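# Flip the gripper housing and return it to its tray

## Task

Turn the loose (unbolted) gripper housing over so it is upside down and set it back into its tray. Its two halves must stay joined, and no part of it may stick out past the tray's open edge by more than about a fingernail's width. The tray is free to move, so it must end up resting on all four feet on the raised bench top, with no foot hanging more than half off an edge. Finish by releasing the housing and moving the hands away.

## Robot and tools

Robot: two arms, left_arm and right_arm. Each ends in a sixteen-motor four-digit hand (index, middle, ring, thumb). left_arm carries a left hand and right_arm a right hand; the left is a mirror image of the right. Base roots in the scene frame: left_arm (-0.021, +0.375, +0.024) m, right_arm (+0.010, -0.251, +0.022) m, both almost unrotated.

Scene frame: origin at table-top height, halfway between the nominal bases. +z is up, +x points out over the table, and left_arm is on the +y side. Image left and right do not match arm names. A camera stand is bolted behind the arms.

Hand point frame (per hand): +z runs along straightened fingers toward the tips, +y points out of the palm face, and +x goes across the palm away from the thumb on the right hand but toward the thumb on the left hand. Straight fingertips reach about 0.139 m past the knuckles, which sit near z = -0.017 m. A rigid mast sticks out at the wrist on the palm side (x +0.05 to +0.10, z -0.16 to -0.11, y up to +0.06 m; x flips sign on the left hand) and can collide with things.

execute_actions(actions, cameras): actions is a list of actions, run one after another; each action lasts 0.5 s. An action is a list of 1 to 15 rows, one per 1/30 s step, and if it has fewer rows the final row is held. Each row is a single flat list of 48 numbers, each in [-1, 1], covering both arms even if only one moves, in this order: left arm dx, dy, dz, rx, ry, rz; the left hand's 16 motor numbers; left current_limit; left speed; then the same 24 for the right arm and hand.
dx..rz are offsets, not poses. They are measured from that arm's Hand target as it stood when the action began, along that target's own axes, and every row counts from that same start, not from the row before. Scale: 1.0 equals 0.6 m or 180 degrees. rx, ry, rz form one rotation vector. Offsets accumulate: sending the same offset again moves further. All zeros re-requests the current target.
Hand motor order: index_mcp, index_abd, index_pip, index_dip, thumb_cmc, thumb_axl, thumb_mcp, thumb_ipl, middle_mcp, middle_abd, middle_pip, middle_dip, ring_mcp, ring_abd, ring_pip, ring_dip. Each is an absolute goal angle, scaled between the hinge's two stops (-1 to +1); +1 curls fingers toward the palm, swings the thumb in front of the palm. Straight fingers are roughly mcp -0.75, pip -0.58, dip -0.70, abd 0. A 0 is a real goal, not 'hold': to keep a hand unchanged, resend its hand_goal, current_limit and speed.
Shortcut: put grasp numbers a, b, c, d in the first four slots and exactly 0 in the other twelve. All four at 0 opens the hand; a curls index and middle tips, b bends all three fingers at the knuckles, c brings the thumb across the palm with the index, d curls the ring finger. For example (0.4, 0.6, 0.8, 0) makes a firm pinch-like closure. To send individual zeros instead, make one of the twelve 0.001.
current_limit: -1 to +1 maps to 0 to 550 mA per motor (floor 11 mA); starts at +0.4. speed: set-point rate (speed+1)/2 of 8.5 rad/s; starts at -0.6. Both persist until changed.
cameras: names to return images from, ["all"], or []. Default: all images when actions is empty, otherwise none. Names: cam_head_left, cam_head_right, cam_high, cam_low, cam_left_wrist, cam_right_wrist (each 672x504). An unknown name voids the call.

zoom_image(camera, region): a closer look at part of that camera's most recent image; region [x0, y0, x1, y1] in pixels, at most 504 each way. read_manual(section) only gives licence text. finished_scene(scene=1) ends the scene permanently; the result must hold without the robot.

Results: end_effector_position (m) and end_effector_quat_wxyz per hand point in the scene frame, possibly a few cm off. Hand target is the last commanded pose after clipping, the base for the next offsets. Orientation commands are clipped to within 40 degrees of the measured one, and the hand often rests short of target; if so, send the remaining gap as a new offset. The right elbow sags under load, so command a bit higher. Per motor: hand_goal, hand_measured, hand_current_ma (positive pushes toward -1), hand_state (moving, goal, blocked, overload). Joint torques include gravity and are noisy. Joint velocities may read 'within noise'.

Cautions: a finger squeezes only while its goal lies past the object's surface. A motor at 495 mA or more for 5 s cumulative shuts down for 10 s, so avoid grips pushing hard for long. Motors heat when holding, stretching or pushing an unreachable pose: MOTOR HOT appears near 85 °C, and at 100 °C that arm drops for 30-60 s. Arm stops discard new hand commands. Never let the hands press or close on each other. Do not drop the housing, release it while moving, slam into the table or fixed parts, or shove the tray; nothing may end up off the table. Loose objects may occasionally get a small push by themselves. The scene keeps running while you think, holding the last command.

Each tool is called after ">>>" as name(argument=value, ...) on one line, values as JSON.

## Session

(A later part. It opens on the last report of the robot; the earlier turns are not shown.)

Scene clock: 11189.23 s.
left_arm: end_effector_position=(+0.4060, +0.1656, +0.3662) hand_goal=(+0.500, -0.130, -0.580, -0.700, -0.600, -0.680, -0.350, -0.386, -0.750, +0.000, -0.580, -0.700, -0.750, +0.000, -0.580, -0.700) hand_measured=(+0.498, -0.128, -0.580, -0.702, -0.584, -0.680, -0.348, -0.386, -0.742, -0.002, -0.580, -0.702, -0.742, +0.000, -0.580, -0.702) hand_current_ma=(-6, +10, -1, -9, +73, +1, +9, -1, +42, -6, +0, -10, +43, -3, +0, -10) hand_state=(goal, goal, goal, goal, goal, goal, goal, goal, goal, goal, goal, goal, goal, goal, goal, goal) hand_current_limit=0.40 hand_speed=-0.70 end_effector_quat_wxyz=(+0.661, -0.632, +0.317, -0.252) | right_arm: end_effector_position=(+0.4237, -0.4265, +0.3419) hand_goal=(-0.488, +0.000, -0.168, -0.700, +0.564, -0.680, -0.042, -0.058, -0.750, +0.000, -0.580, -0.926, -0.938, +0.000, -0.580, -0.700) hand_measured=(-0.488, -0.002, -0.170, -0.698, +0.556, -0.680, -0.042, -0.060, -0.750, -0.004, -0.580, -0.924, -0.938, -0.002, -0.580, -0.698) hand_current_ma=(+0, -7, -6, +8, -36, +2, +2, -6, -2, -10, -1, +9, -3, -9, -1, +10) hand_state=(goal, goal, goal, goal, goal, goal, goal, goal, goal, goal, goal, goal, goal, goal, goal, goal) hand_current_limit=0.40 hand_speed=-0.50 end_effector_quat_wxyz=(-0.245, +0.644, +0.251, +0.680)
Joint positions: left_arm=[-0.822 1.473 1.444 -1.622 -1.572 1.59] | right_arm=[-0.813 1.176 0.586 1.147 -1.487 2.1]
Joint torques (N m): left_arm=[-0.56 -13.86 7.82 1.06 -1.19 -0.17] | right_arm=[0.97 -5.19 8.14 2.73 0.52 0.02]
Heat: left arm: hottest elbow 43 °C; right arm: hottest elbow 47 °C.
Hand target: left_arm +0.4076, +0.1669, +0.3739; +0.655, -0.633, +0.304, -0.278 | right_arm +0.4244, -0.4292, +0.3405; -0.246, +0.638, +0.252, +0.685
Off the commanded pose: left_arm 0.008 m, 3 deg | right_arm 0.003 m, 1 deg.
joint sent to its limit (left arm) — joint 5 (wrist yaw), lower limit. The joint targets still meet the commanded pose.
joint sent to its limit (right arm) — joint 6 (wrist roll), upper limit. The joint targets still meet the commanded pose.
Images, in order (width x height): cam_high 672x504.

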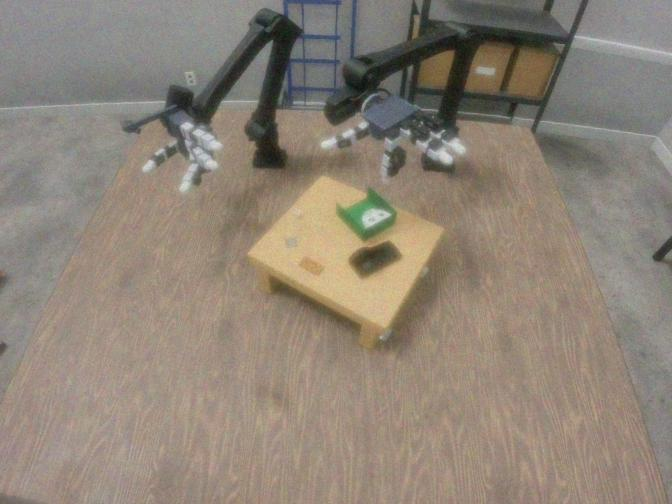

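>>> execute_actions(actions=[[[0.018,0.055,0.012,0,0.01,0,0.5,-0.13,-0.58,-0.7,-0.6,-0.68,-0.35,-0.386,-0.75,0.001,-0.58,-0.7,-0.75,0.001,-0.58,-0.7,0.4,-0.7,0,0,0,0,0,0,0,0,0.75,0,0,0,0,0,0,0,0,0,0,0,0,0,0.4,-0.5]],[[0.018,0.055,0.010,0,0,0,0.5,-0.13,-0.58,-0.7,-0.6,-0.68,-0.35,-0.386,-0.75,0.001,-0.58,-0.7,-0.75,0.001,-0.58,-0.7,0.4,-0.7,0,0,0,0,0,0,0,0,0.75,0,0,0,0,0,0,0,0,0,0,0,0,0,0.4,-0.5]]], cameras=["cam_high"])

>>> zoom_image(camera="cam_high", region=[335, 165, 405, 235])

Scene clock: 11200.40 s.
left_arm: end_effector_position=(+0.4227, +0.1635, +0.3098) hand_goal=(+0.500, -0.130, -0.580, -0.700, -0.600, -0.680, -0.350, -0.386, -0.750, +0.000, -0.580, -0.700, -0.750, +0.000, -0.580, -0.700) hand_measured=(+0.498, -0.128, -0.580, -0.702, -0.584, -0.680, -0.348, -0.386, -0.742, -0.002, -0.580, -0.702, -0.742, +0.000, -0.580, -0.702) hand_current_ma=(-6, +10, -1, -9, +73, +1, +9, -1, +42, -6, +0, -10, +43, -3, +0, -10) hand_state=(goal, goal, goal, goal, goal, goal, goal, goal, goal, goal, goal, goal, goal, goal, goal, goal) hand_current_limit=0.40 hand_speed=-0.70 end_effector_quat_wxyz=(+0.661, -0.639, +0.301, -0.253) | right_arm: end_effector_position=(+0.4237, -0.4265, +0.3419) hand_goal=(-0.488, +0.000, -0.168, -0.700, +0.564, -0.680, -0.042, -0.058, -0.750, +0.000, -0.580, -0.926, -0.938, +0.000, -0.580, -0.700) hand_measured=(-0.488, -0.002, -0.170, -0.698, +0.556, -0.680, -0.042, -0.060, -0.750, -0.004, -0.580, -0.924, -0.938, -0.002, -0.580, -0.698) hand_current_ma=(+0, -7, -6, +8, -36, +2, +2, -6, -2, -10, -1, +9, -3, -9, -1, +10) hand_state=(goal, goal, goal, goal, goal, goal, goal, goal, goal, goal, goal, goal, goal, goal, goal, goal) hand_current_limit=0.40 hand_speed=-0.50 end_effector_quat_wxyz=(-0.245, +0.644, +0.251, +0.680)
Joint positions: left_arm=[-0.798 1.54 1.367 -1.549 -1.572 1.495] | right_arm=[-0.813 1.176 0.586 1.147 -1.487 2.1]
Joint torques (N m): left_arm=[-0.03 -12.63 8.06 0.85 -1.2 -0.16] | right_arm=[0.97 -4.6 8.27 2.78 0.5 0]
Heat: left arm: hottest elbow 44 °C; right arm: hottest elbow 47 °C.
Hand target: left_arm +0.4303, +0.1621, +0.3072; +0.651, -0.629, +0.314, -0.288 | right_arm +0.4244, -0.4292, +0.3405; -0.246, +0.638, +0.252, +0.685
Off the commanded pose: left_arm 0.008 m, 5 deg | right_arm 0.003 m, 1 deg.
joint sent to its limit (left arm) — joint 5 (wrist yaw), lower limit. The joint targets are off in orientation, not in position.
joint sent to its limit (right arm) — joint 6 (wrist roll), upper limit. The joint targets still meet the commanded pose.
Images, in order (width x height): cam_high 672x504.

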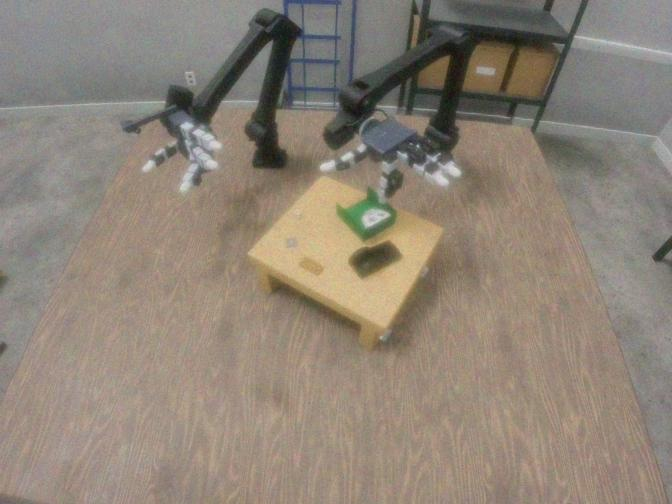

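Scaled by 7.200 from the camera's 672x504 image, which has a finer 960x720 frame.

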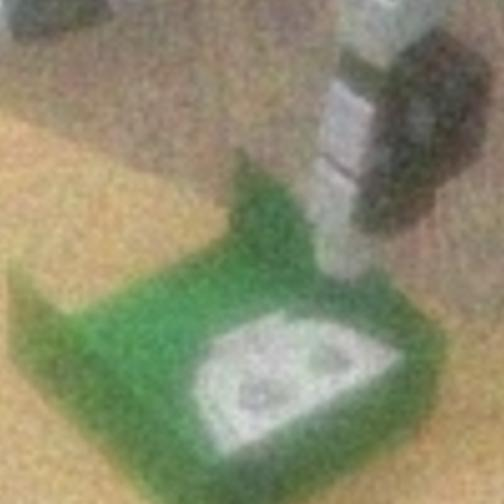

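>>> execute_actions(actions=[[[0.002,0.035,-0.006,0,0,0,0.5,-0.13,-0.58,-0.7,-0.6,-0.68,-0.35,-0.386,-0.75,0.001,-0.58,-0.7,-0.75,0.001,-0.58,-0.7,0.4,-0.7,0,0,0,0,0,0,0,0,0.75,0,0,0,0,0,0,0,0,0,0,0,0,0,0.4,-0.5]],[[0.002,0.024,-0.004,0,0,0,0.5,-0.13,-0.58,-0.7,-0.6,-0.68,-0.35,-0.386,-0.75,0.001,-0.58,-0.7,-0.75,0.001,-0.58,-0.7,0.4,-0.7,0,0,0,0,0,0,0,0,0.75,0,0,0,0,0,0,0,0,0,0,0,0,0,0.4,-0.5]]], cameras=["cam_high"])

>>> zoom_image(camera="cam_high", region=[335, 175, 395, 235])

Scene clock: 11210.40 s.
left_arm: end_effector_position=(+0.4218, +0.1644, +0.2800) hand_goal=(+0.500, -0.130, -0.580, -0.700, -0.600, -0.680, -0.350, -0.386, -0.750, +0.000, -0.580, -0.700, -0.750, +0.000, -0.580, -0.700) hand_measured=(+0.498, -0.128, -0.580, -0.702, -0.584, -0.680, -0.348, -0.386, -0.742, -0.002, -0.580, -0.702, -0.742, +0.000, -0.580, -0.702) hand_current_ma=(-6, +10, -1, -9, +73, +1, +9, -1, +42, -6, +0, -10, +43, -3, +0, -10) hand_state=(goal, goal, goal, goal, goal, goal, goal, goal, goal, goal, goal, goal, goal, goal, goal, goal) hand_current_limit=0.40 hand_speed=-0.70 end_effector_quat_wxyz=(+0.659, -0.641, +0.297, -0.257) | right_arm: end_effector_position=(+0.4237, -0.4265, +0.3419) hand_goal=(-0.488, +0.000, -0.168, -0.700, +0.564, -0.680, -0.042, -0.058, -0.750, +0.000, -0.580, -0.926, -0.938, +0.000, -0.580, -0.700) hand_measured=(-0.488, -0.002, -0.170, -0.698, +0.556, -0.680, -0.042, -0.060, -0.750, -0.004, -0.580, -0.924, -0.938, -0.002, -0.580, -0.698) hand_current_ma=(+0, -7, -6, +8, -36, +2, +2, -6, -2, -10, -1, +9, -3, -9, -1, +10) hand_state=(goal, goal, goal, goal, goal, goal, goal, goal, goal, goal, goal, goal, goal, goal, goal, goal) hand_current_limit=0.40 hand_speed=-0.50 end_effector_quat_wxyz=(-0.245, +0.644, +0.251, +0.680)
Joint positions: left_arm=[-0.798 1.56 1.308 -1.519 -1.572 1.432] | right_arm=[-0.813 1.176 0.586 1.147 -1.487 2.1]
Joint torques (N m): left_arm=[-1.32 -11.99 7.64 0.79 -1.18 -0.22] | right_arm=[0.91 -4.95 8.08 2.74 0.49 -0.01]
Heat: left arm: hottest elbow 43 °C; right arm: hottest elbow 47 °C.
Hand target: left_arm +0.4264, +0.1580, +0.2716; +0.651, -0.629, +0.314, -0.288 | right_arm +0.4244, -0.4292, +0.3405; -0.246, +0.638, +0.252, +0.685
Off the commanded pose: left_arm 0.012 m, 4 deg | right_arm 0.003 m, 1 deg.
joint sent to its limit (left arm) — joint 5 (wrist yaw), lower limit. The joint targets are off in orientation, not in position.
joint sent to its limit (right arm) — joint 6 (wrist roll), upper limit. The joint targets still meet the commanded pose.
Images, in order (width x height): cam_high 672x504.

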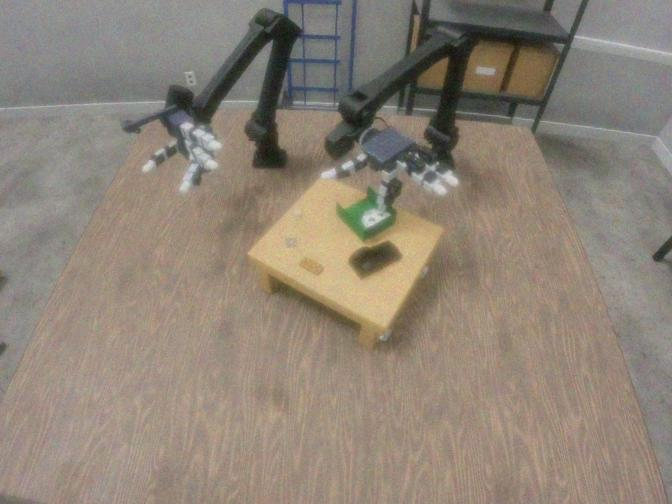

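Scaled by 8.400 from the camera's 672x504 image, which has a finer 960x720 frame.

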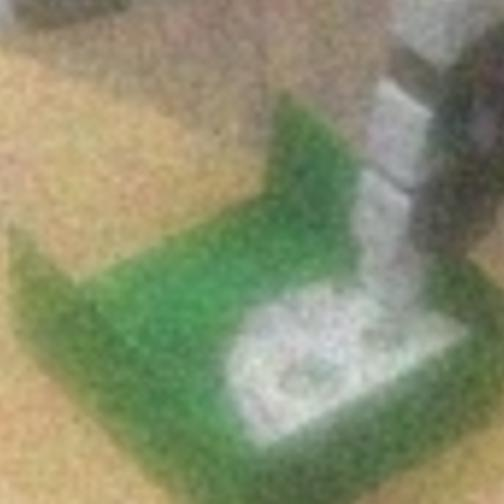

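>>> execute_actions(actions=[[[0.005,0.014,-0.001,0,0,0,0.5,-0.13,-0.58,-0.7,-0.6,-0.68,-0.35,-0.386,-0.75,0.001,-0.58,-0.7,-0.75,0.001,-0.58,-0.7,0.4,-0.7,0,0,0,0,0,0,0,0,0.75,0,0,0,0,0,0,0,0,0,0,0,0,0,0.4,-0.5]]], cameras=["cam_high"])

>>> zoom_image(camera="cam_high", region=[335, 175, 395, 235])

Scene clock: 11218.93 s.
left_arm: end_effector_position=(+0.4234, +0.1622, +0.2725) hand_goal=(+0.500, -0.130, -0.580, -0.700, -0.600, -0.680, -0.350, -0.386, -0.750, +0.000, -0.580, -0.700, -0.750, +0.000, -0.580, -0.700) hand_measured=(+0.498, -0.128, -0.580, -0.702, -0.584, -0.680, -0.348, -0.386, -0.742, -0.002, -0.580, -0.702, -0.742, +0.000, -0.580, -0.702) hand_current_ma=(-6, +10, -1, -9, +73, +1, +9, -1, +42, -6, +0, -10, +43, -3, +0, -10) hand_state=(goal, goal, goal, goal, goal, goal, goal, goal, goal, goal, goal, goal, goal, goal, goal, goal) hand_current_limit=0.40 hand_speed=-0.70 end_effector_quat_wxyz=(+0.659, -0.642, +0.296, -0.258) | right_arm: end_effector_position=(+0.4237, -0.4265, +0.3419) hand_goal=(-0.488, +0.000, -0.168, -0.700, +0.564, -0.680, -0.042, -0.058, -0.750, +0.000, -0.580, -0.926, -0.938, +0.000, -0.580, -0.700) hand_measured=(-0.488, -0.002, -0.170, -0.698, +0.556, -0.680, -0.042, -0.060, -0.750, -0.004, -0.580, -0.924, -0.938, -0.002, -0.580, -0.698) hand_current_ma=(+0, -7, -6, +8, -36, +2, +2, -6, -2, -10, -1, +9, -3, -9, -1, +10) hand_state=(goal, goal, goal, goal, goal, goal, goal, goal, goal, goal, goal, goal, goal, goal, goal, goal) hand_current_limit=0.40 hand_speed=-0.50 end_effector_quat_wxyz=(-0.245, +0.644, +0.251, +0.680)
Joint positions: left_arm=[-0.799 1.574 1.304 -1.516 -1.572 1.414] | right_arm=[-0.813 1.176 0.586 1.147 -1.487 2.1]
Joint torques (N m): left_arm=[-1.44 -11.93 7.3 0.75 -1.15 -0.17] | right_arm=[0.73 -4.19 8.51 2.66 0.48 -0.02]
Heat: left arm: hottest elbow 44 °C; right arm: hottest elbow 47 °C.
Hand target: left_arm +0.4277, +0.1556, +0.2632; +0.651, -0.629, +0.314, -0.288 | right_arm +0.4244, -0.4292, +0.3405; -0.246, +0.638, +0.252, +0.685
Off the commanded pose: left_arm 0.012 m, 4 deg | right_arm 0.003 m, 1 deg.
joint sent to its limit (left arm) — joint 5 (wrist yaw), lower limit. The joint targets are off in orientation, not in position.
joint sent to its limit (right arm) — joint 6 (wrist roll), upper limit. The joint targets still meet the commanded pose.
Images, in order (width x height): cam_high 672x504.

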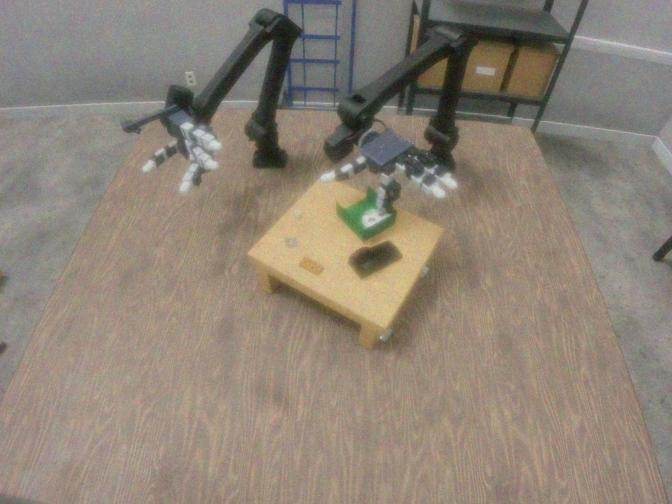

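Scaled by 8.400 from the camera's 672x504 image, which has a finer 960x720 frame.

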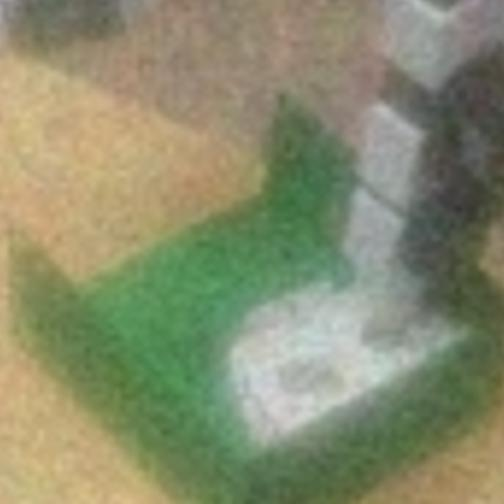

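>>> execute_actions(actions=[[[0.002,0.012,0.002,0,0,0,0.5,-0.13,-0.58,-0.7,-0.6,-0.68,-0.35,-0.386,-0.75,0.001,-0.58,-0.7,-0.75,0.001,-0.58,-0.7,0.4,-0.7,0,0,0,0,0,0,0,0,0.75,0,0,0,0,0,0,0,0,0,0,0,0,0,0.4,-0.5]]], cameras=["cam_high"])

>>> zoom_image(camera="cam_high", region=[335, 175, 395, 235])

Scene clock: 11225.80 s.
left_arm: end_effector_position=(+0.4243, +0.1612, +0.2692) hand_goal=(+0.500, -0.130, -0.580, -0.700, -0.600, -0.680, -0.350, -0.386, -0.750, +0.000, -0.580, -0.700, -0.750, +0.000, -0.580, -0.700) hand_measured=(+0.500, -0.124, -0.580, -0.702, -0.584, -0.680, -0.348, -0.386, -0.742, -0.002, -0.580, -0.702, -0.742, +0.000, -0.580, -0.702) hand_current_ma=(-1, +26, -1, -9, +73, +1, +9, -1, +42, -6, +0, -10, +43, -3, +0, -10) hand_state=(goal, goal, goal, goal, goal, goal, goal, goal, goal, goal, goal, goal, goal, goal, goal, goal) hand_current_limit=0.40 hand_speed=-0.70 end_effector_quat_wxyz=(+0.658, -0.643, +0.294, -0.261) | right_arm: end_effector_position=(+0.4237, -0.4265, +0.3419) hand_goal=(-0.488, +0.000, -0.168, -0.700, +0.564, -0.680, -0.042, -0.058, -0.750, +0.000, -0.580, -0.926, -0.938, +0.000, -0.580, -0.700) hand_measured=(-0.488, -0.002, -0.170, -0.698, +0.556, -0.680, -0.042, -0.060, -0.750, -0.004, -0.580, -0.924, -0.938, -0.002, -0.580, -0.698) hand_current_ma=(+0, -7, -6, +8, -36, +2, +2, -6, -2, -10, -1, +9, -3, -9, -1, +10) hand_state=(goal, goal, goal, goal, goal, goal, goal, goal, goal, goal, goal, goal, goal, goal, goal, goal) hand_current_limit=0.40 hand_speed=-0.50 end_effector_quat_wxyz=(-0.245, +0.644, +0.251, +0.680)
Joint positions: left_arm=[-0.799 1.58 1.3 -1.516 -1.572 1.397] | right_arm=[-0.813 1.176 0.586 1.147 -1.487 2.1]
Joint torques (N m): left_arm=[-1.14 -11.4 7.17 0.69 -1.14 -0.19] | right_arm=[1.44 -5.25 8.32 2.67 0.45 0.01]
Heat: left arm: hottest elbow 44 °C; right arm: hottest elbow 47 °C.
Hand target: left_arm +0.4293, +0.1558, +0.2560; +0.651, -0.629, +0.314, -0.288 | right_arm +0.4244, -0.4292, +0.3405; -0.246, +0.638, +0.252, +0.685
Off the commanded pose: left_arm 0.015 m, 4 deg | right_arm 0.003 m, 1 deg.
joint sent to its limit (left arm) — joint 5 (wrist yaw), lower limit. The joint targets are off in orientation, not in position.
joint sent to its limit (right arm) — joint 6 (wrist roll), upper limit. The joint targets still meet the commanded pose.
Images, in order (width x height): cam_high 672x504.

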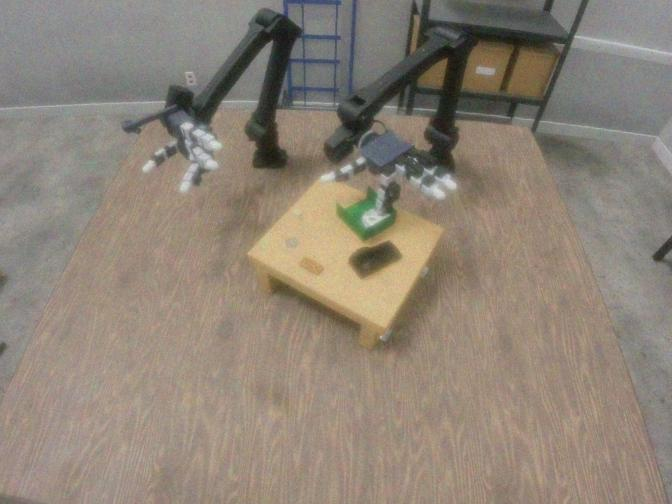

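Scaled by 8.400 from the camera's 672x504 image, which has a finer 960x720 frame.

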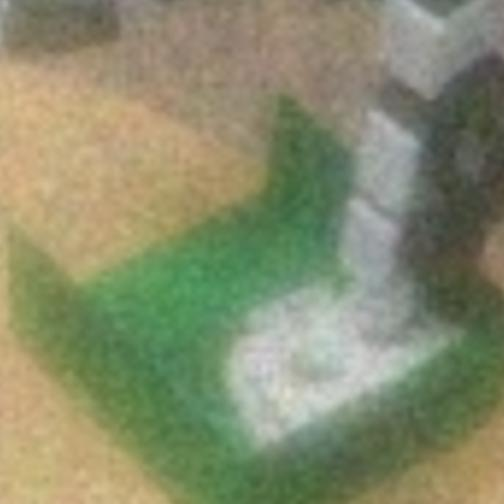

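>>> execute_actions(actions=[[[0.0,0.006,-0.014,0,0,0,0.5,-0.13,-0.58,-0.7,-0.6,-0.68,-0.35,-0.386,-0.75,0.001,-0.58,-0.7,-0.75,0.001,-0.58,-0.7,0.4,-0.7,0,0,0,0,0,0,0,0,0.75,0,0,0,0,0,0,0,0,0,0,0,0,0,0.4,-0.5]]], cameras=["cam_high"])

>>> zoom_image(camera="cam_high", region=[335, 175, 395, 235])

Scene clock: 11234.13 s.
left_arm: end_effector_position=(+0.4222, +0.1568, +0.2677) hand_goal=(+0.500, -0.130, -0.580, -0.700, -0.600, -0.680, -0.350, -0.386, -0.750, +0.000, -0.580, -0.700, -0.750, +0.000, -0.580, -0.700) hand_measured=(+0.500, -0.116, -0.580, -0.702, -0.584, -0.680, -0.348, -0.386, -0.742, -0.002, -0.580, -0.702, -0.742, +0.000, -0.580, -0.702) hand_current_ma=(+2, +60, +0, -6, +73, +1, +9, -1, +42, -6, +0, -10, +43, -3, +0, -10) hand_state=(goal, goal, goal, goal, goal, goal, goal, goal, goal, goal, goal, goal, goal, goal, goal, goal) hand_current_limit=0.40 hand_speed=-0.70 end_effector_quat_wxyz=(+0.657, -0.641, +0.293, -0.269) | right_arm: end_effector_position=(+0.4237, -0.4265, +0.3419) hand_goal=(-0.488, +0.000, -0.168, -0.700, +0.564, -0.680, -0.042, -0.058, -0.750, +0.000, -0.580, -0.926, -0.938, +0.000, -0.580, -0.700) hand_measured=(-0.488, -0.002, -0.170, -0.698, +0.556, -0.680, -0.042, -0.060, -0.750, -0.004, -0.580, -0.924, -0.938, -0.002, -0.580, -0.698) hand_current_ma=(+0, -7, -6, +8, -36, +2, +2, -6, -2, -10, -1, +9, -3, -9, -1, +10) hand_state=(goal, goal, goal, goal, goal, goal, goal, goal, goal, goal, goal, goal, goal, goal, goal, goal) hand_current_limit=0.40 hand_speed=-0.50 end_effector_quat_wxyz=(-0.245, +0.644, +0.251, +0.680)
Joint positions: left_arm=[-0.81 1.58 1.293 -1.516 -1.578 1.379] | right_arm=[-0.813 1.176 0.586 1.147 -1.487 2.1]
Joint torques (N m): left_arm=[-1.73 -11.63 6.63 0.55 -0.93 -0.17] | right_arm=[0.44 -4.66 8.21 2.74 0.49 -0.01]
Heat: left arm: hottest elbow 43 °C; right arm: hottest elbow 47 °C.
Hand target: left_arm +0.4227, +0.1505, +0.2522; +0.651, -0.629, +0.314, -0.288 | right_arm +0.4244, -0.4292, +0.3405; -0.246, +0.638, +0.252, +0.685
Off the commanded pose: left_arm 0.017 m, 4 deg | right_arm 0.003 m, 1 deg.
joint read past its limit (left arm) — joint 5 (wrist yaw), lower limit.
joint sent to its limit (left arm) — joint 5 (wrist yaw), lower limit. The joint targets are off in orientation, not in position.
joint sent to its limit (right arm) — joint 6 (wrist roll), upper limit. The joint targets still meet the commanded pose.
Images, in order (width x height): cam_high 672x504.

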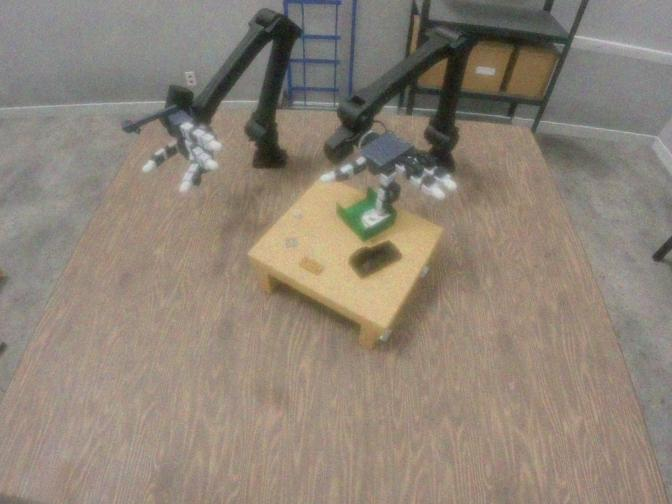

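Scaled by 8.400 from the camera's 672x504 image, which has a finer 960x720 frame.

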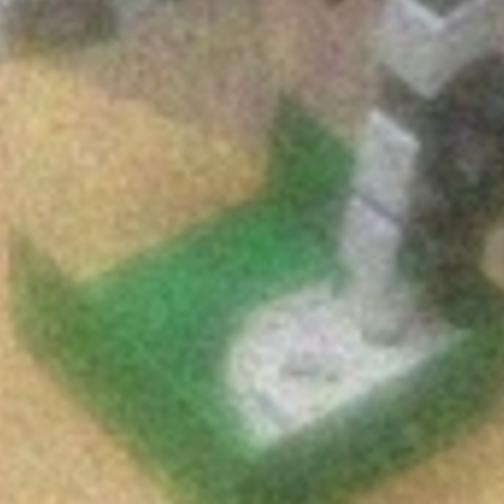

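>>> execute_actions(actions=[[[-0.010,0.0,-0.014,0,0,0,0.5,-0.13,-0.58,-0.7,-0.6,-0.68,-0.35,-0.386,-0.75,0.001,-0.58,-0.7,-0.75,0.001,-0.58,-0.7,0.4,-0.7,0,0,0,0,0,0,0,0,0.75,0,0,0,0,0,0,0,0,0,0,0,0,0,0.4,-0.5]]], cameras=["cam_high"])

>>> zoom_image(camera="cam_high", region=[335, 175, 395, 235])

Scene clock: 11241.63 s.
left_arm: end_effector_position=(+0.4174, +0.1533, +0.2661) hand_goal=(+0.500, -0.130, -0.580, -0.700, -0.600, -0.680, -0.350, -0.386, -0.750, +0.000, -0.580, -0.700, -0.750, +0.000, -0.580, -0.700) hand_measured=(+0.480, -0.110, -0.596, -0.706, -0.584, -0.680, -0.348, -0.386, -0.742, -0.002, -0.580, -0.702, -0.742, +0.000, -0.580, -0.702) hand_current_ma=(-103, +80, -71, -31, +72, +1, +9, -1, +42, -6, +0, -10, +44, -3, +0, -10) hand_state=(blocked, goal, goal, goal, goal, goal, goal, goal, goal, goal, goal, goal, goal, goal, goal, goal) hand_current_limit=0.40 hand_speed=-0.70 end_effector_quat_wxyz=(+0.653, -0.641, +0.291, -0.281) | right_arm: end_effector_position=(+0.4237, -0.4265, +0.3419) hand_goal=(-0.488, +0.000, -0.168, -0.700, +0.564, -0.680, -0.042, -0.058, -0.750, +0.000, -0.580, -0.926, -0.938, +0.000, -0.580, -0.700) hand_measured=(-0.488, -0.002, -0.170, -0.698, +0.556, -0.680, -0.042, -0.060, -0.750, -0.004, -0.580, -0.924, -0.938, -0.002, -0.580, -0.698) hand_current_ma=(+0, -7, -6, +8, -36, +2, +2, -6, -2, -10, -1, +9, -3, -9, -1, +10) hand_state=(goal, goal, goal, goal, goal, goal, goal, goal, goal, goal, goal, goal, goal, goal, goal, goal) hand_current_limit=0.40 hand_speed=-0.50 end_effector_quat_wxyz=(-0.245, +0.644, +0.251, +0.680)
Joint positions: left_arm=[-0.823 1.571 1.275 -1.516 -1.581 1.348] | right_arm=[-0.813 1.176 0.586 1.147 -1.487 2.1]
Joint torques (N m): left_arm=[-1.85 -12.04 6.06 0.1 -0.84 -0.13] | right_arm=[1.32 -4.95 8.31 2.8 0.47 0.01]
Heat: left arm: hottest elbow 43 °C; right arm: hottest elbow 47 °C.
Hand target: left_arm +0.4124, +0.1499, +0.2524; +0.651, -0.629, +0.314, -0.288 | right_arm +0.4244, -0.4292, +0.3405; -0.246, +0.638, +0.252, +0.685
Off the commanded pose: left_arm 0.015 m, 3 deg | right_arm 0.003 m, 1 deg.
joint read past its limit (left arm) — joint 5 (wrist yaw), lower limit.
joint sent to its limit (left arm) — joint 5 (wrist yaw), lower limit. The joint targets still meet the commanded pose.
joint sent to its limit (right arm) — joint 6 (wrist roll), upper limit. The joint targets still meet the commanded pose.
Images, in order (width x height): cam_high 672x504.

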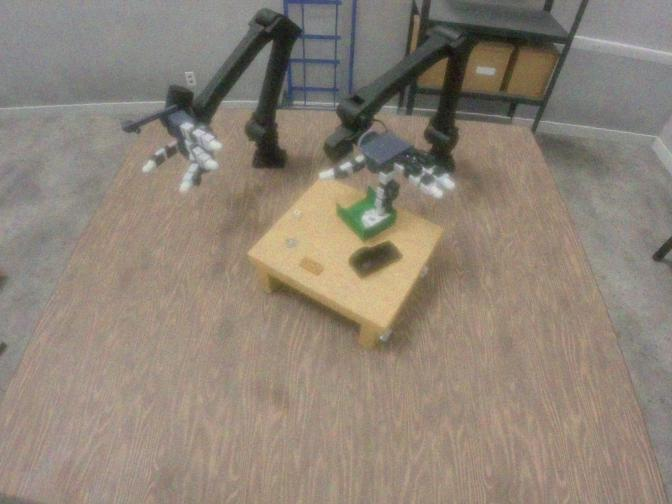

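Scaled by 8.400 from the camera's 672x504 image, which has a finer 960x720 frame.

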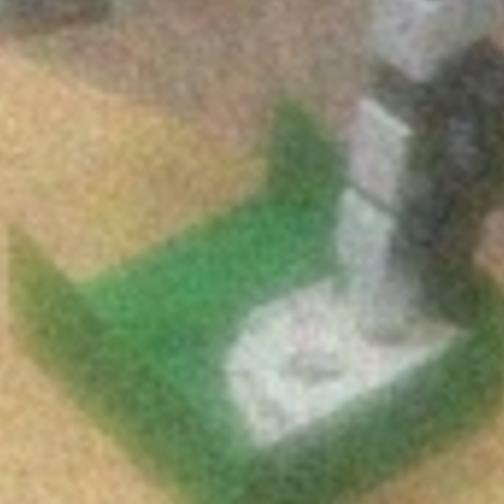

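>>> execute_actions(actions=[[[-0.002,-0.006,-0.010,0,0,0,0.5,-0.13,-0.58,-0.7,-0.6,-0.68,-0.35,-0.386,-0.75,0.001,-0.58,-0.7,-0.75,0.001,-0.58,-0.7,0.4,-0.7,0,0,0,0,0,0,0,0,0.75,0,0,0,0,0,0,0,0,0,0,0,0,0,0.4,-0.5]]], cameras=["cam_high"])

>>> zoom_image(camera="cam_high", region=[335, 175, 395, 235])

Scene clock: 11250.50 s.
left_arm: end_effector_position=(+0.4132, +0.1490, +0.2660) hand_goal=(+0.500, -0.130, -0.580, -0.700, -0.600, -0.680, -0.350, -0.386, -0.750, +0.000, -0.580, -0.700, -0.750, +0.000, -0.580, -0.700) hand_measured=(+0.472, -0.116, -0.600, -0.710, -0.584, -0.680, -0.348, -0.386, -0.742, -0.002, -0.580, -0.702, -0.742, +0.000, -0.580, -0.702) hand_current_ma=(-140, +61, -96, -44, +72, +1, +9, -1, +42, -6, +0, -10, +44, -3, +0, -10) hand_state=(blocked, goal, blocked, goal, goal, goal, goal, goal, goal, goal, goal, goal, goal, goal, goal, goal) hand_current_limit=0.40 hand_speed=-0.70 end_effector_quat_wxyz=(+0.651, -0.639, +0.295, -0.286) | right_arm: end_effector_position=(+0.4237, -0.4265, +0.3419) hand_goal=(-0.488, +0.000, -0.168, -0.700, +0.564, -0.680, -0.042, -0.058, -0.750, +0.000, -0.580, -0.926, -0.938, +0.000, -0.580, -0.700) hand_measured=(-0.488, -0.002, -0.170, -0.698, +0.556, -0.680, -0.042, -0.060, -0.750, -0.004, -0.580, -0.924, -0.938, -0.002, -0.580, -0.698) hand_current_ma=(+0, -7, -6, +8, -36, +2, +2, -6, -2, -10, -1, +9, -3, -9, -1, +10) hand_state=(goal, goal, goal, goal, goal, goal, goal, goal, goal, goal, goal, goal, goal, goal, goal, goal) hand_current_limit=0.40 hand_speed=-0.50 end_effector_quat_wxyz=(-0.245, +0.644, +0.251, +0.680)
Joint positions: left_arm=[-0.836 1.566 1.269 -1.516 -1.581 1.346] | right_arm=[-0.813 1.176 0.586 1.147 -1.487 2.1]
Joint torques (N m): left_arm=[-1.9 -12.69 6.23 -0.02 -0.84 -0.08] | right_arm=[0.62 -5.36 8.16 2.76 0.5 0.05]
Heat: left arm: hottest elbow 42 °C; right arm: hottest elbow 47 °C.
Hand target: left_arm +0.4071, +0.1467, +0.2560; +0.651, -0.629, +0.314, -0.288 | right_arm +0.4244, -0.4292, +0.3405; -0.246, +0.638, +0.252, +0.685
Off the commanded pose: left_arm 0.012 m, 3 deg | right_arm 0.003 m, 1 deg.
joint read past its limit (left arm) — joint 5 (wrist yaw), lower limit.
joint sent to its limit (left arm) — joint 5 (wrist yaw), lower limit. The joint targets still meet the commanded pose.
joint sent to its limit (right arm) — joint 6 (wrist roll), upper limit. The joint targets still meet the commanded pose.
Images, in order (width x height): cam_high 672x504.

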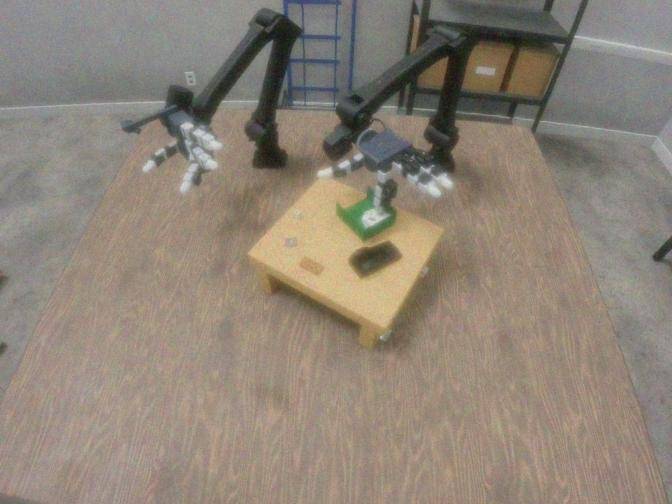

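Scaled by 8.400 from the camera's 672x504 image, which has a finer 960x720 frame.

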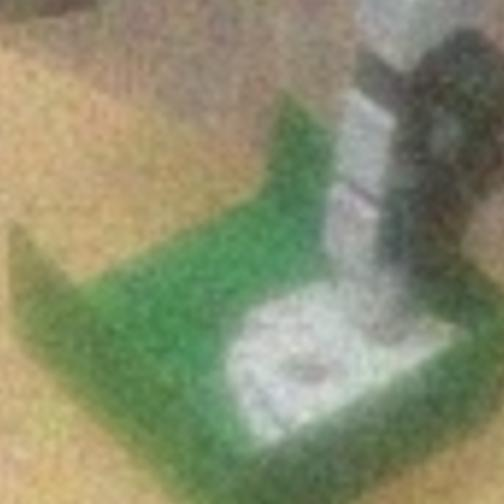

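>>> execute_actions(actions=[[[0.0,-0.012,-0.002,0,0,0,0.5,-0.13,-0.58,-0.7,-0.6,-0.68,-0.35,-0.386,-0.75,0.001,-0.58,-0.7,-0.75,0.001,-0.58,-0.7,0.4,-0.7,0,0,0,0,0,0,0,0,0.75,0,0,0,0,0,0,0,0,0,0,0,0,0,0.4,-0.5]]], cameras=["cam_high"])

>>> zoom_image(camera="cam_high", region=[335, 175, 395, 235])

Scene clock: 11260.23 s.
left_arm: end_effector_position=(+0.4102, +0.1456, +0.2659) hand_goal=(+0.500, -0.130, -0.580, -0.700, -0.600, -0.680, -0.350, -0.386, -0.750, +0.000, -0.580, -0.700, -0.750, +0.000, -0.580, -0.700) hand_measured=(+0.498, -0.126, -0.584, -0.704, -0.584, -0.680, -0.348, -0.386, -0.742, -0.002, -0.580, -0.702, -0.742, +0.000, -0.580, -0.702) hand_current_ma=(-11, +16, -16, -14, +72, +1, +9, -1, +42, -6, +0, -10, +44, -3, +0, -10) hand_state=(goal, goal, goal, goal, goal, goal, goal, goal, goal, goal, goal, goal, goal, goal, goal, goal) hand_current_limit=0.40 hand_speed=-0.70 end_effector_quat_wxyz=(+0.650, -0.636, +0.301, -0.285) | right_arm: end_effector_position=(+0.4237, -0.4265, +0.3419) hand_goal=(-0.488, +0.000, -0.168, -0.700, +0.564, -0.680, -0.042, -0.058, -0.750, +0.000, -0.580, -0.926, -0.938, +0.000, -0.580, -0.700) hand_measured=(-0.488, -0.002, -0.170, -0.698, +0.556, -0.680, -0.042, -0.060, -0.750, -0.004, -0.580, -0.924, -0.938, -0.002, -0.580, -0.698) hand_current_ma=(+0, -7, -6, +8, -36, +2, +2, -6, -2, -10, -1, +9, -3, -9, -1, +10) hand_state=(goal, goal, goal, goal, goal, goal, goal, goal, goal, goal, goal, goal, goal, goal, goal, goal) hand_current_limit=0.40 hand_speed=-0.50 end_effector_quat_wxyz=(-0.245, +0.644, +0.251, +0.680)
Joint positions: left_arm=[-0.846 1.566 1.269 -1.516 -1.58 1.357] | right_arm=[-0.813 1.176 0.586 1.147 -1.487 2.1]
Joint torques (N m): left_arm=[-1.61 -13.57 7.02 -0.17 -0.87 -0.06] | right_arm=[0.67 -5.25 8.2 2.81 0.46 0]
Heat: left arm: hottest elbow 42 °C; right arm: hottest elbow 47 °C.
Hand target: left_arm +0.4064, +0.1457, +0.2631; +0.651, -0.629, +0.314, -0.288 | right_arm +0.4244, -0.4292, +0.3405; -0.246, +0.638, +0.252, +0.685
Off the commanded pose: left_arm 0.005 m, 2 deg | right_arm 0.003 m, 1 deg.
joint read past its limit (left arm) — joint 5 (wrist yaw), lower limit.
joint sent to its limit (left arm) — joint 5 (wrist yaw), lower limit. The joint targets still meet the commanded pose.
joint sent to its limit (right arm) — joint 6 (wrist roll), upper limit. The joint targets still meet the commanded pose.
Images, in order (width x height): cam_high 672x504.

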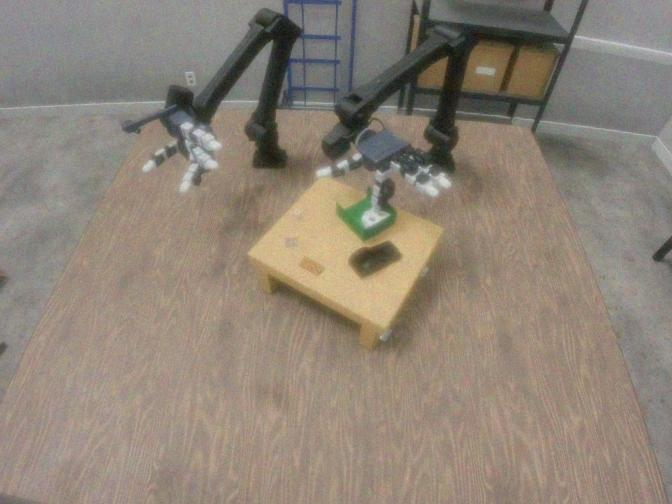

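Scaled by 8.400 from the camera's 672x504 image, which has a finer 960x720 frame.

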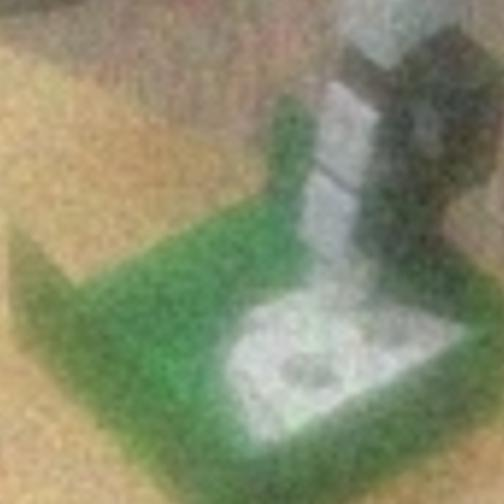

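>>> execute_actions(actions=[[[0.0,-0.03,-0.012,0,0,0,0.5,-0.13,-0.58,-0.7,-0.6,-0.68,-0.35,-0.386,-0.75,0.001,-0.58,-0.7,-0.75,0.001,-0.58,-0.7,0.4,-0.7,0,0,0,0,0,0,0,0,0.75,0,0,0,0,0,0,0,0,0,0,0,0,0,0.4,-0.5]],[[-0.005,-0.012,-0.04,0,0,0,0.5,-0.13,-0.58,-0.7,-0.6,-0.68,-0.35,-0.386,-0.75,0.001,-0.58,-0.7,-0.75,0.001,-0.58,-0.7,0.4,-0.7,0,0,0,0,0,0,0,0,0.75,0,0,0,0,0,0,0,0,0,0,0,0,0,0.4,-0.5]]], cameras=["cam_high"])

>>> zoom_image(camera="cam_high", region=[335, 175, 395, 235])

Scene clock: 11291.20 s.
left_arm: end_effector_position=(+0.3841, +0.1244, +0.2818) hand_goal=(+0.500, -0.130, -0.580, -0.700, -0.600, -0.680, -0.350, -0.386, -0.750, +0.000, -0.580, -0.700, -0.750, +0.000, -0.580, -0.700) hand_measured=(+0.500, -0.126, -0.582, -0.702, -0.584, -0.680, -0.348, -0.386, -0.742, -0.002, -0.580, -0.702, -0.742, +0.000, -0.580, -0.702) hand_current_ma=(-4, +13, -11, -11, +72, +1, +9, -1, +42, -6, +0, -10, +44, -3, +0, -10) hand_state=(goal, goal, goal, goal, goal, goal, goal, goal, goal, goal, goal, goal, goal, goal, goal, goal) hand_current_limit=0.40 hand_speed=-0.70 end_effector_quat_wxyz=(+0.637, -0.629, +0.327, -0.304) | right_arm: end_effector_position=(+0.4237, -0.4265, +0.3419) hand_goal=(-0.488, +0.000, -0.168, -0.700, +0.564, -0.680, -0.042, -0.058, -0.750, +0.000, -0.580, -0.926, -0.938, +0.000, -0.580, -0.700) hand_measured=(-0.488, -0.002, -0.170, -0.698, +0.556, -0.680, -0.042, -0.060, -0.750, -0.004, -0.580, -0.924, -0.938, -0.002, -0.580, -0.698) hand_current_ma=(+0, -7, -6, +8, -36, +2, +2, -6, -2, -10, -1, +9, -3, -9, -1, +10) hand_state=(goal, goal, goal, goal, goal, goal, goal, goal, goal, goal, goal, goal, goal, goal, goal, goal) hand_current_limit=0.40 hand_speed=-0.50 end_effector_quat_wxyz=(-0.245, +0.644, +0.251, +0.680)
Joint positions: left_arm=[-0.918 1.522 1.269 -1.553 -1.566 1.369] | right_arm=[-0.813 1.176 0.586 1.147 -1.487 2.1]
Joint torques (N m): left_arm=[-0.85 -14.04 8.1 -0.16 -0.78 0.11] | right_arm=[1.49 -5.48 8.4 2.61 0.48 0.02]
Heat: left arm: hottest elbow 42 °C; right arm: hottest elbow 47 °C.
Hand target: left_arm +0.3809, +0.1269, +0.2881; +0.651, -0.629, +0.314, -0.288 | right_arm +0.4244, -0.4292, +0.3405; -0.246, +0.638, +0.252, +0.685
Off the commanded pose: left_arm 0.007 m, 3 deg | right_arm 0.003 m, 1 deg.
joint sent to its limit (right arm) — joint 6 (wrist roll), upper limit. The joint targets still meet the commanded pose.
Images, in order (width x height): cam_high 672x504.

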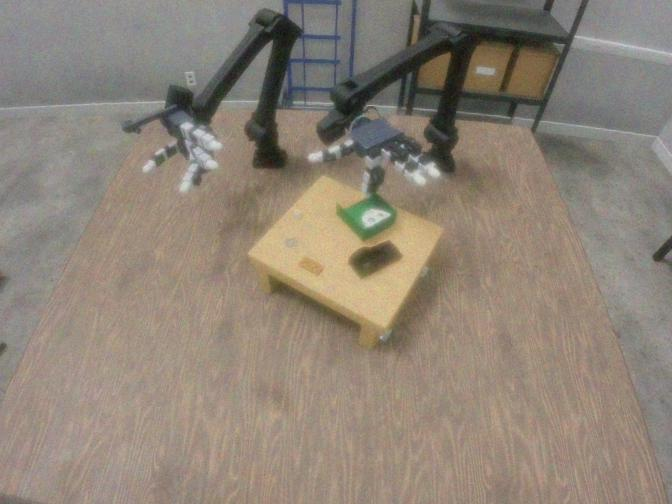

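Scaled by 8.400 from the camera's 672x504 image, which has a finer 960x720 frame.

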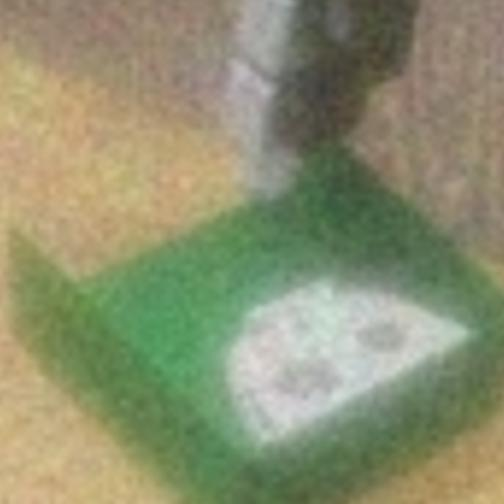

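>>> execute_actions(actions=[[[0.0,0.036,0,0,0,0,0.5,-0.13,-0.58,-0.7,-0.6,-0.68,-0.35,-0.386,-0.75,0.001,-0.58,-0.7,-0.75,0.001,-0.58,-0.7,0.4,-0.7,0,0,0,0,0,0,0,0,0.75,0,0,0,0,0,0,0,0,0,0,0,0,0,0.4,-0.5]],[[0,0.026,0,0,0,0,0.5,-0.13,-0.58,-0.7,-0.6,-0.68,-0.35,-0.386,-0.75,0.001,-0.58,-0.7,-0.75,0.001,-0.58,-0.7,0.4,-0.7,0,0,0,0,0,0,0,0,0.75,0,0,0,0,0,0,0,0,0,0,0,0,0,0.4,-0.5]]], cameras=["cam_high"])

>>> zoom_image(camera="cam_high", region=[335, 175, 395, 235])

Scene clock: 11305.27 s.
left_arm: end_effector_position=(+0.3776, +0.1328, +0.2619) hand_goal=(+0.500, -0.130, -0.580, -0.700, -0.600, -0.680, -0.350, -0.386, -0.750, +0.000, -0.580, -0.700, -0.750, +0.000, -0.580, -0.700) hand_measured=(+0.500, -0.120, -0.582, -0.702, -0.584, -0.680, -0.348, -0.386, -0.742, -0.002, -0.580, -0.702, -0.740, +0.000, -0.580, -0.702) hand_current_ma=(+4, +39, -10, -11, +72, +1, +9, -1, +44, -6, +0, -10, +45, -3, +0, -10) hand_state=(goal, goal, goal, goal, goal, goal, goal, goal, goal, goal, goal, goal, goal, goal, goal, goal) hand_current_limit=0.40 hand_speed=-0.70 end_effector_quat_wxyz=(+0.640, -0.625, +0.335, -0.295) | right_arm: end_effector_position=(+0.4237, -0.4265, +0.3419) hand_goal=(-0.488, +0.000, -0.168, -0.700, +0.564, -0.680, -0.042, -0.058, -0.750, +0.000, -0.580, -0.926, -0.938, +0.000, -0.580, -0.700) hand_measured=(-0.488, -0.002, -0.170, -0.698, +0.556, -0.680, -0.042, -0.060, -0.750, -0.004, -0.580, -0.924, -0.938, -0.002, -0.580, -0.698) hand_current_ma=(+0, -7, -6, +8, -36, +2, +2, -6, -2, -10, -1, +9, -3, -9, -1, +10) hand_state=(goal, goal, goal, goal, goal, goal, goal, goal, goal, goal, goal, goal, goal, goal, goal, goal) hand_current_limit=0.40 hand_speed=-0.50 end_effector_quat_wxyz=(-0.245, +0.644, +0.251, +0.680)
Joint positions: left_arm=[-0.918 1.522 1.215 -1.535 -1.564 1.359] | right_arm=[-0.813 1.176 0.586 1.147 -1.487 2.1]
Joint torques (N m): left_arm=[-0.79 -11.28 6.95 0.96 -0.8 -0.14] | right_arm=[0.97 -4.72 8.2 2.63 0.48 -0.03]
Heat: left arm: hottest elbow 43 °C; right arm: hottest elbow 47 °C.
Hand target: left_arm +0.3801, +0.1285, +0.2509; +0.651, -0.629, +0.314, -0.288 | right_arm +0.4244, -0.4292, +0.3405; -0.246, +0.638, +0.252, +0.685
Off the commanded pose: left_arm 0.012 m, 3 deg | right_arm 0.003 m, 1 deg.
joint sent to its limit (right arm) — joint 6 (wrist roll), upper limit. The joint targets still meet the commanded pose.
Images, in order (width x height): cam_high 672x504.

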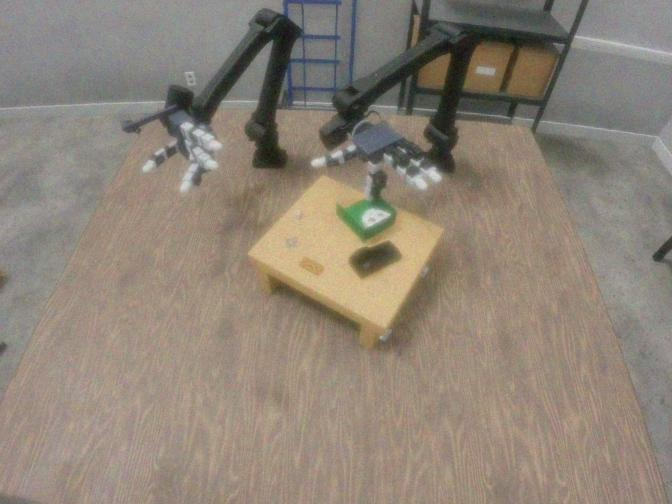

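Scaled by 8.400 from the camera's 672x504 image, which has a finer 960x720 frame.

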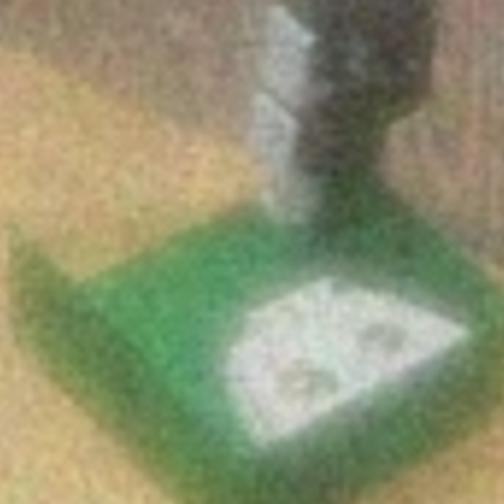

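>>> execute_actions(actions=[[[0.014,0.010,-0.004,0,0,0,0.5,-0.13,-0.58,-0.7,-0.6,-0.68,-0.35,-0.386,-0.75,0.001,-0.58,-0.7,-0.75,0.001,-0.58,-0.7,0.4,-0.7,0,0,0,0,0,0,0,0,0.75,0,0,0,0,0,0,0,0,0,0,0,0,0,0.4,-0.5]]], cameras=["cam_high"])

>>> zoom_image(camera="cam_high", region=[335, 175, 395, 235])

Scene clock: 11311.83 s.
left_arm: end_effector_position=(+0.3791, +0.1308, +0.2608) hand_goal=(+0.500, -0.130, -0.580, -0.700, -0.600, -0.680, -0.350, -0.386, -0.750, +0.000, -0.580, -0.700, -0.750, +0.000, -0.580, -0.700) hand_measured=(+0.500, -0.106, -0.582, -0.702, -0.584, -0.680, -0.348, -0.386, -0.742, -0.002, -0.580, -0.702, -0.740, +0.000, -0.580, -0.702) hand_current_ma=(+4, +97, -10, -11, +72, +1, +9, -1, +44, -6, +0, -10, +45, -3, +0, -10) hand_state=(goal, blocked, goal, goal, goal, goal, goal, goal, goal, goal, goal, goal, goal, goal, goal, goal) hand_current_limit=0.40 hand_speed=-0.70 end_effector_quat_wxyz=(+0.638, -0.627, +0.331, -0.299) | right_arm: end_effector_position=(+0.4237, -0.4265, +0.3419) hand_goal=(-0.488, +0.000, -0.168, -0.700, +0.564, -0.680, -0.042, -0.058, -0.750, +0.000, -0.580, -0.926, -0.938, +0.000, -0.580, -0.700) hand_measured=(-0.488, -0.002, -0.170, -0.698, +0.556, -0.680, -0.042, -0.060, -0.750, -0.004, -0.580, -0.924, -0.938, -0.002, -0.580, -0.698) hand_current_ma=(+0, -7, -6, +8, -36, +2, +2, -6, -2, -10, -1, +9, -3, -9, -1, +10) hand_state=(goal, goal, goal, goal, goal, goal, goal, goal, goal, goal, goal, goal, goal, goal, goal, goal) hand_current_limit=0.40 hand_speed=-0.50 end_effector_quat_wxyz=(-0.245, +0.644, +0.251, +0.680)
Joint positions: left_arm=[-0.918 1.525 1.215 -1.521 -1.564 1.359] | right_arm=[-0.813 1.176 0.586 1.147 -1.487 2.1]
Joint torques (N m): left_arm=[-0.67 -9.47 7.68 1.05 -0.74 -0.15] | right_arm=[0.79 -4.07 8.05 2.67 0.43 0.06]
Heat: left arm: hottest elbow 42 °C; right arm: hottest elbow 47 °C.
Hand target: left_arm +0.3835, +0.1208, +0.2446; +0.651, -0.629, +0.314, -0.288 | right_arm +0.4244, -0.4292, +0.3405; -0.246, +0.638, +0.252, +0.685
Off the commanded pose: left_arm 0.020 m, 3 deg | right_arm 0.003 m, 1 deg.
joint sent to its limit (right arm) — joint 6 (wrist roll), upper limit. The joint targets still meet the commanded pose.
Images, in order (width x height): cam_high 672x504.

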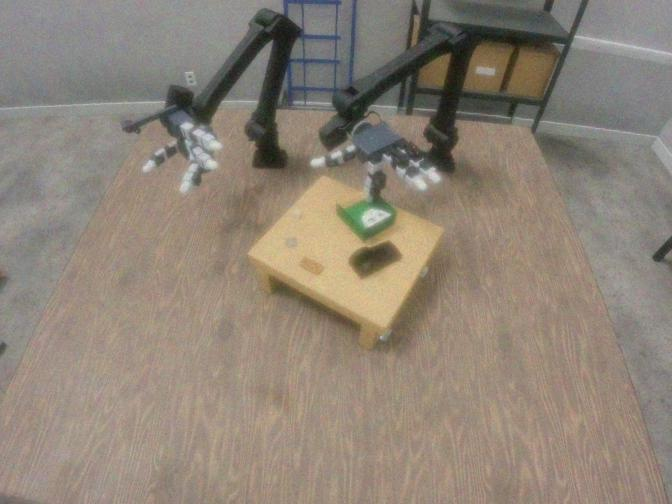

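Scaled by 8.400 from the camera's 672x504 image, which has a finer 960x720 frame.

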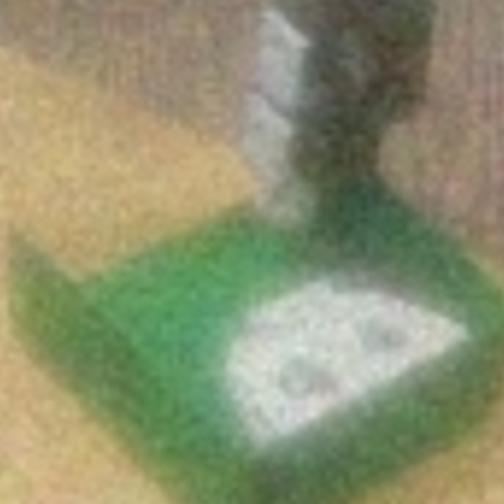

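>>> execute_actions(actions=[[[0.004,-0.045,-0.002,0,0,0,0.5,-0.13,-0.58,-0.7,-0.6,-0.68,-0.35,-0.386,-0.75,0.001,-0.58,-0.7,-0.75,0.001,-0.58,-0.7,0.4,-0.7,0,0,0,0,0,0,0,0,0.75,0,0,0,0,0,0,0,0,0,0,0,0,0,0.4,-0.5]],[[0.006,0.01,0.0,0,0,0,0.5,-0.13,-0.58,-0.7,-0.6,-0.68,-0.35,-0.386,-0.75,0.001,-0.58,-0.7,-0.75,0.001,-0.58,-0.7,0.4,-0.7,0,0,0,0,0,0,0,0,0.75,0,0,0,0,0,0,0,0,0,0,0,0,0,0.4,-0.5]]], cameras=["cam_high"])

>>> zoom_image(camera="cam_high", region=[335, 175, 395, 235])

Scene clock: 11338.83 s.
left_arm: end_effector_position=(+0.3803, +0.1282, +0.2586) hand_goal=(+0.500, -0.130, -0.580, -0.700, -0.600, -0.680, -0.350, -0.386, -0.750, +0.000, -0.580, -0.700, -0.750, +0.000, -0.580, -0.700) hand_measured=(+0.500, -0.126, -0.582, -0.702, -0.584, -0.680, -0.348, -0.386, -0.740, -0.002, -0.580, -0.702, -0.740, +0.000, -0.580, -0.702) hand_current_ma=(+4, +16, -10, -11, +72, +1, +9, -1, +44, -6, +1, -10, +45, -3, +0, -10) hand_state=(goal, goal, goal, goal, goal, goal, goal, goal, goal, goal, goal, goal, goal, goal, goal, goal) hand_current_limit=0.40 hand_speed=-0.70 end_effector_quat_wxyz=(+0.640, -0.626, +0.335, -0.295) | right_arm: end_effector_position=(+0.4237, -0.4265, +0.3419) hand_goal=(-0.488, +0.000, -0.168, -0.700, +0.564, -0.680, -0.042, -0.058, -0.750, +0.000, -0.580, -0.926, -0.938, +0.000, -0.580, -0.700) hand_measured=(-0.488, -0.002, -0.170, -0.698, +0.556, -0.680, -0.042, -0.060, -0.750, -0.004, -0.580, -0.924, -0.938, -0.002, -0.580, -0.698) hand_current_ma=(+0, -7, -6, +8, -36, +2, +2, -6, -2, -10, -1, +9, -3, -9, -1, +10) hand_state=(goal, goal, goal, goal, goal, goal, goal, goal, goal, goal, goal, goal, goal, goal, goal, goal) hand_current_limit=0.40 hand_speed=-0.50 end_effector_quat_wxyz=(-0.245, +0.644, +0.251, +0.680)
Joint positions: left_arm=[-0.919 1.536 1.223 -1.521 -1.563 1.368] | right_arm=[-0.813 1.176 0.586 1.147 -1.487 2.1]
Joint torques (N m): left_arm=[-1.44 -11.22 10.82 0.21 -0.77 0.08] | right_arm=[0.79 -4.95 8.28 2.7 0.45 -0.01]
Heat: left arm: hottest elbow 42 °C; right arm: hottest elbow 47 °C.
Hand target: left_arm +0.3869, +0.1146, +0.2652; +0.651, -0.629, +0.314, -0.288 | right_arm +0.4244, -0.4292, +0.3405; -0.246, +0.638, +0.252, +0.685
Off the commanded pose: left_arm 0.016 m, 3 deg | right_arm 0.003 m, 1 deg.
joint sent to its limit (right arm) — joint 6 (wrist roll), upper limit. The joint targets still meet the commanded pose.
Images, in order (width x height): cam_high 672x504.

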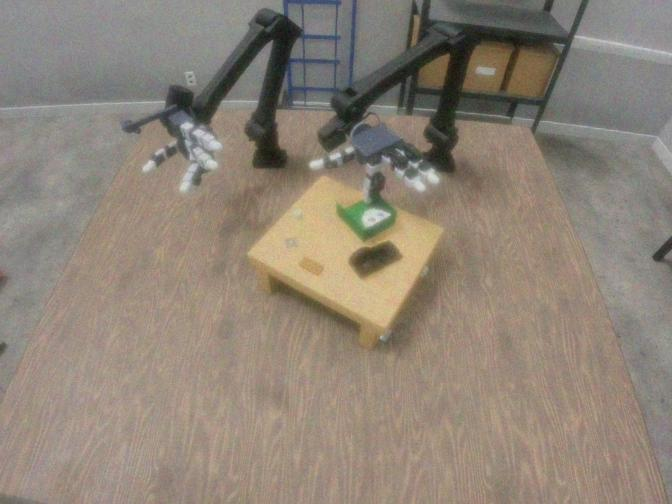

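Scaled by 8.400 from the camera's 672x504 image, which has a finer 960x720 frame.

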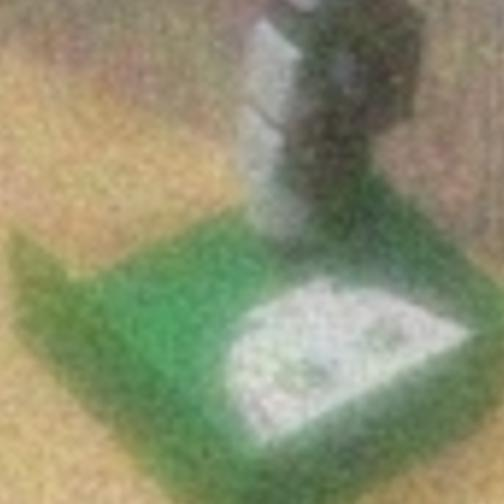

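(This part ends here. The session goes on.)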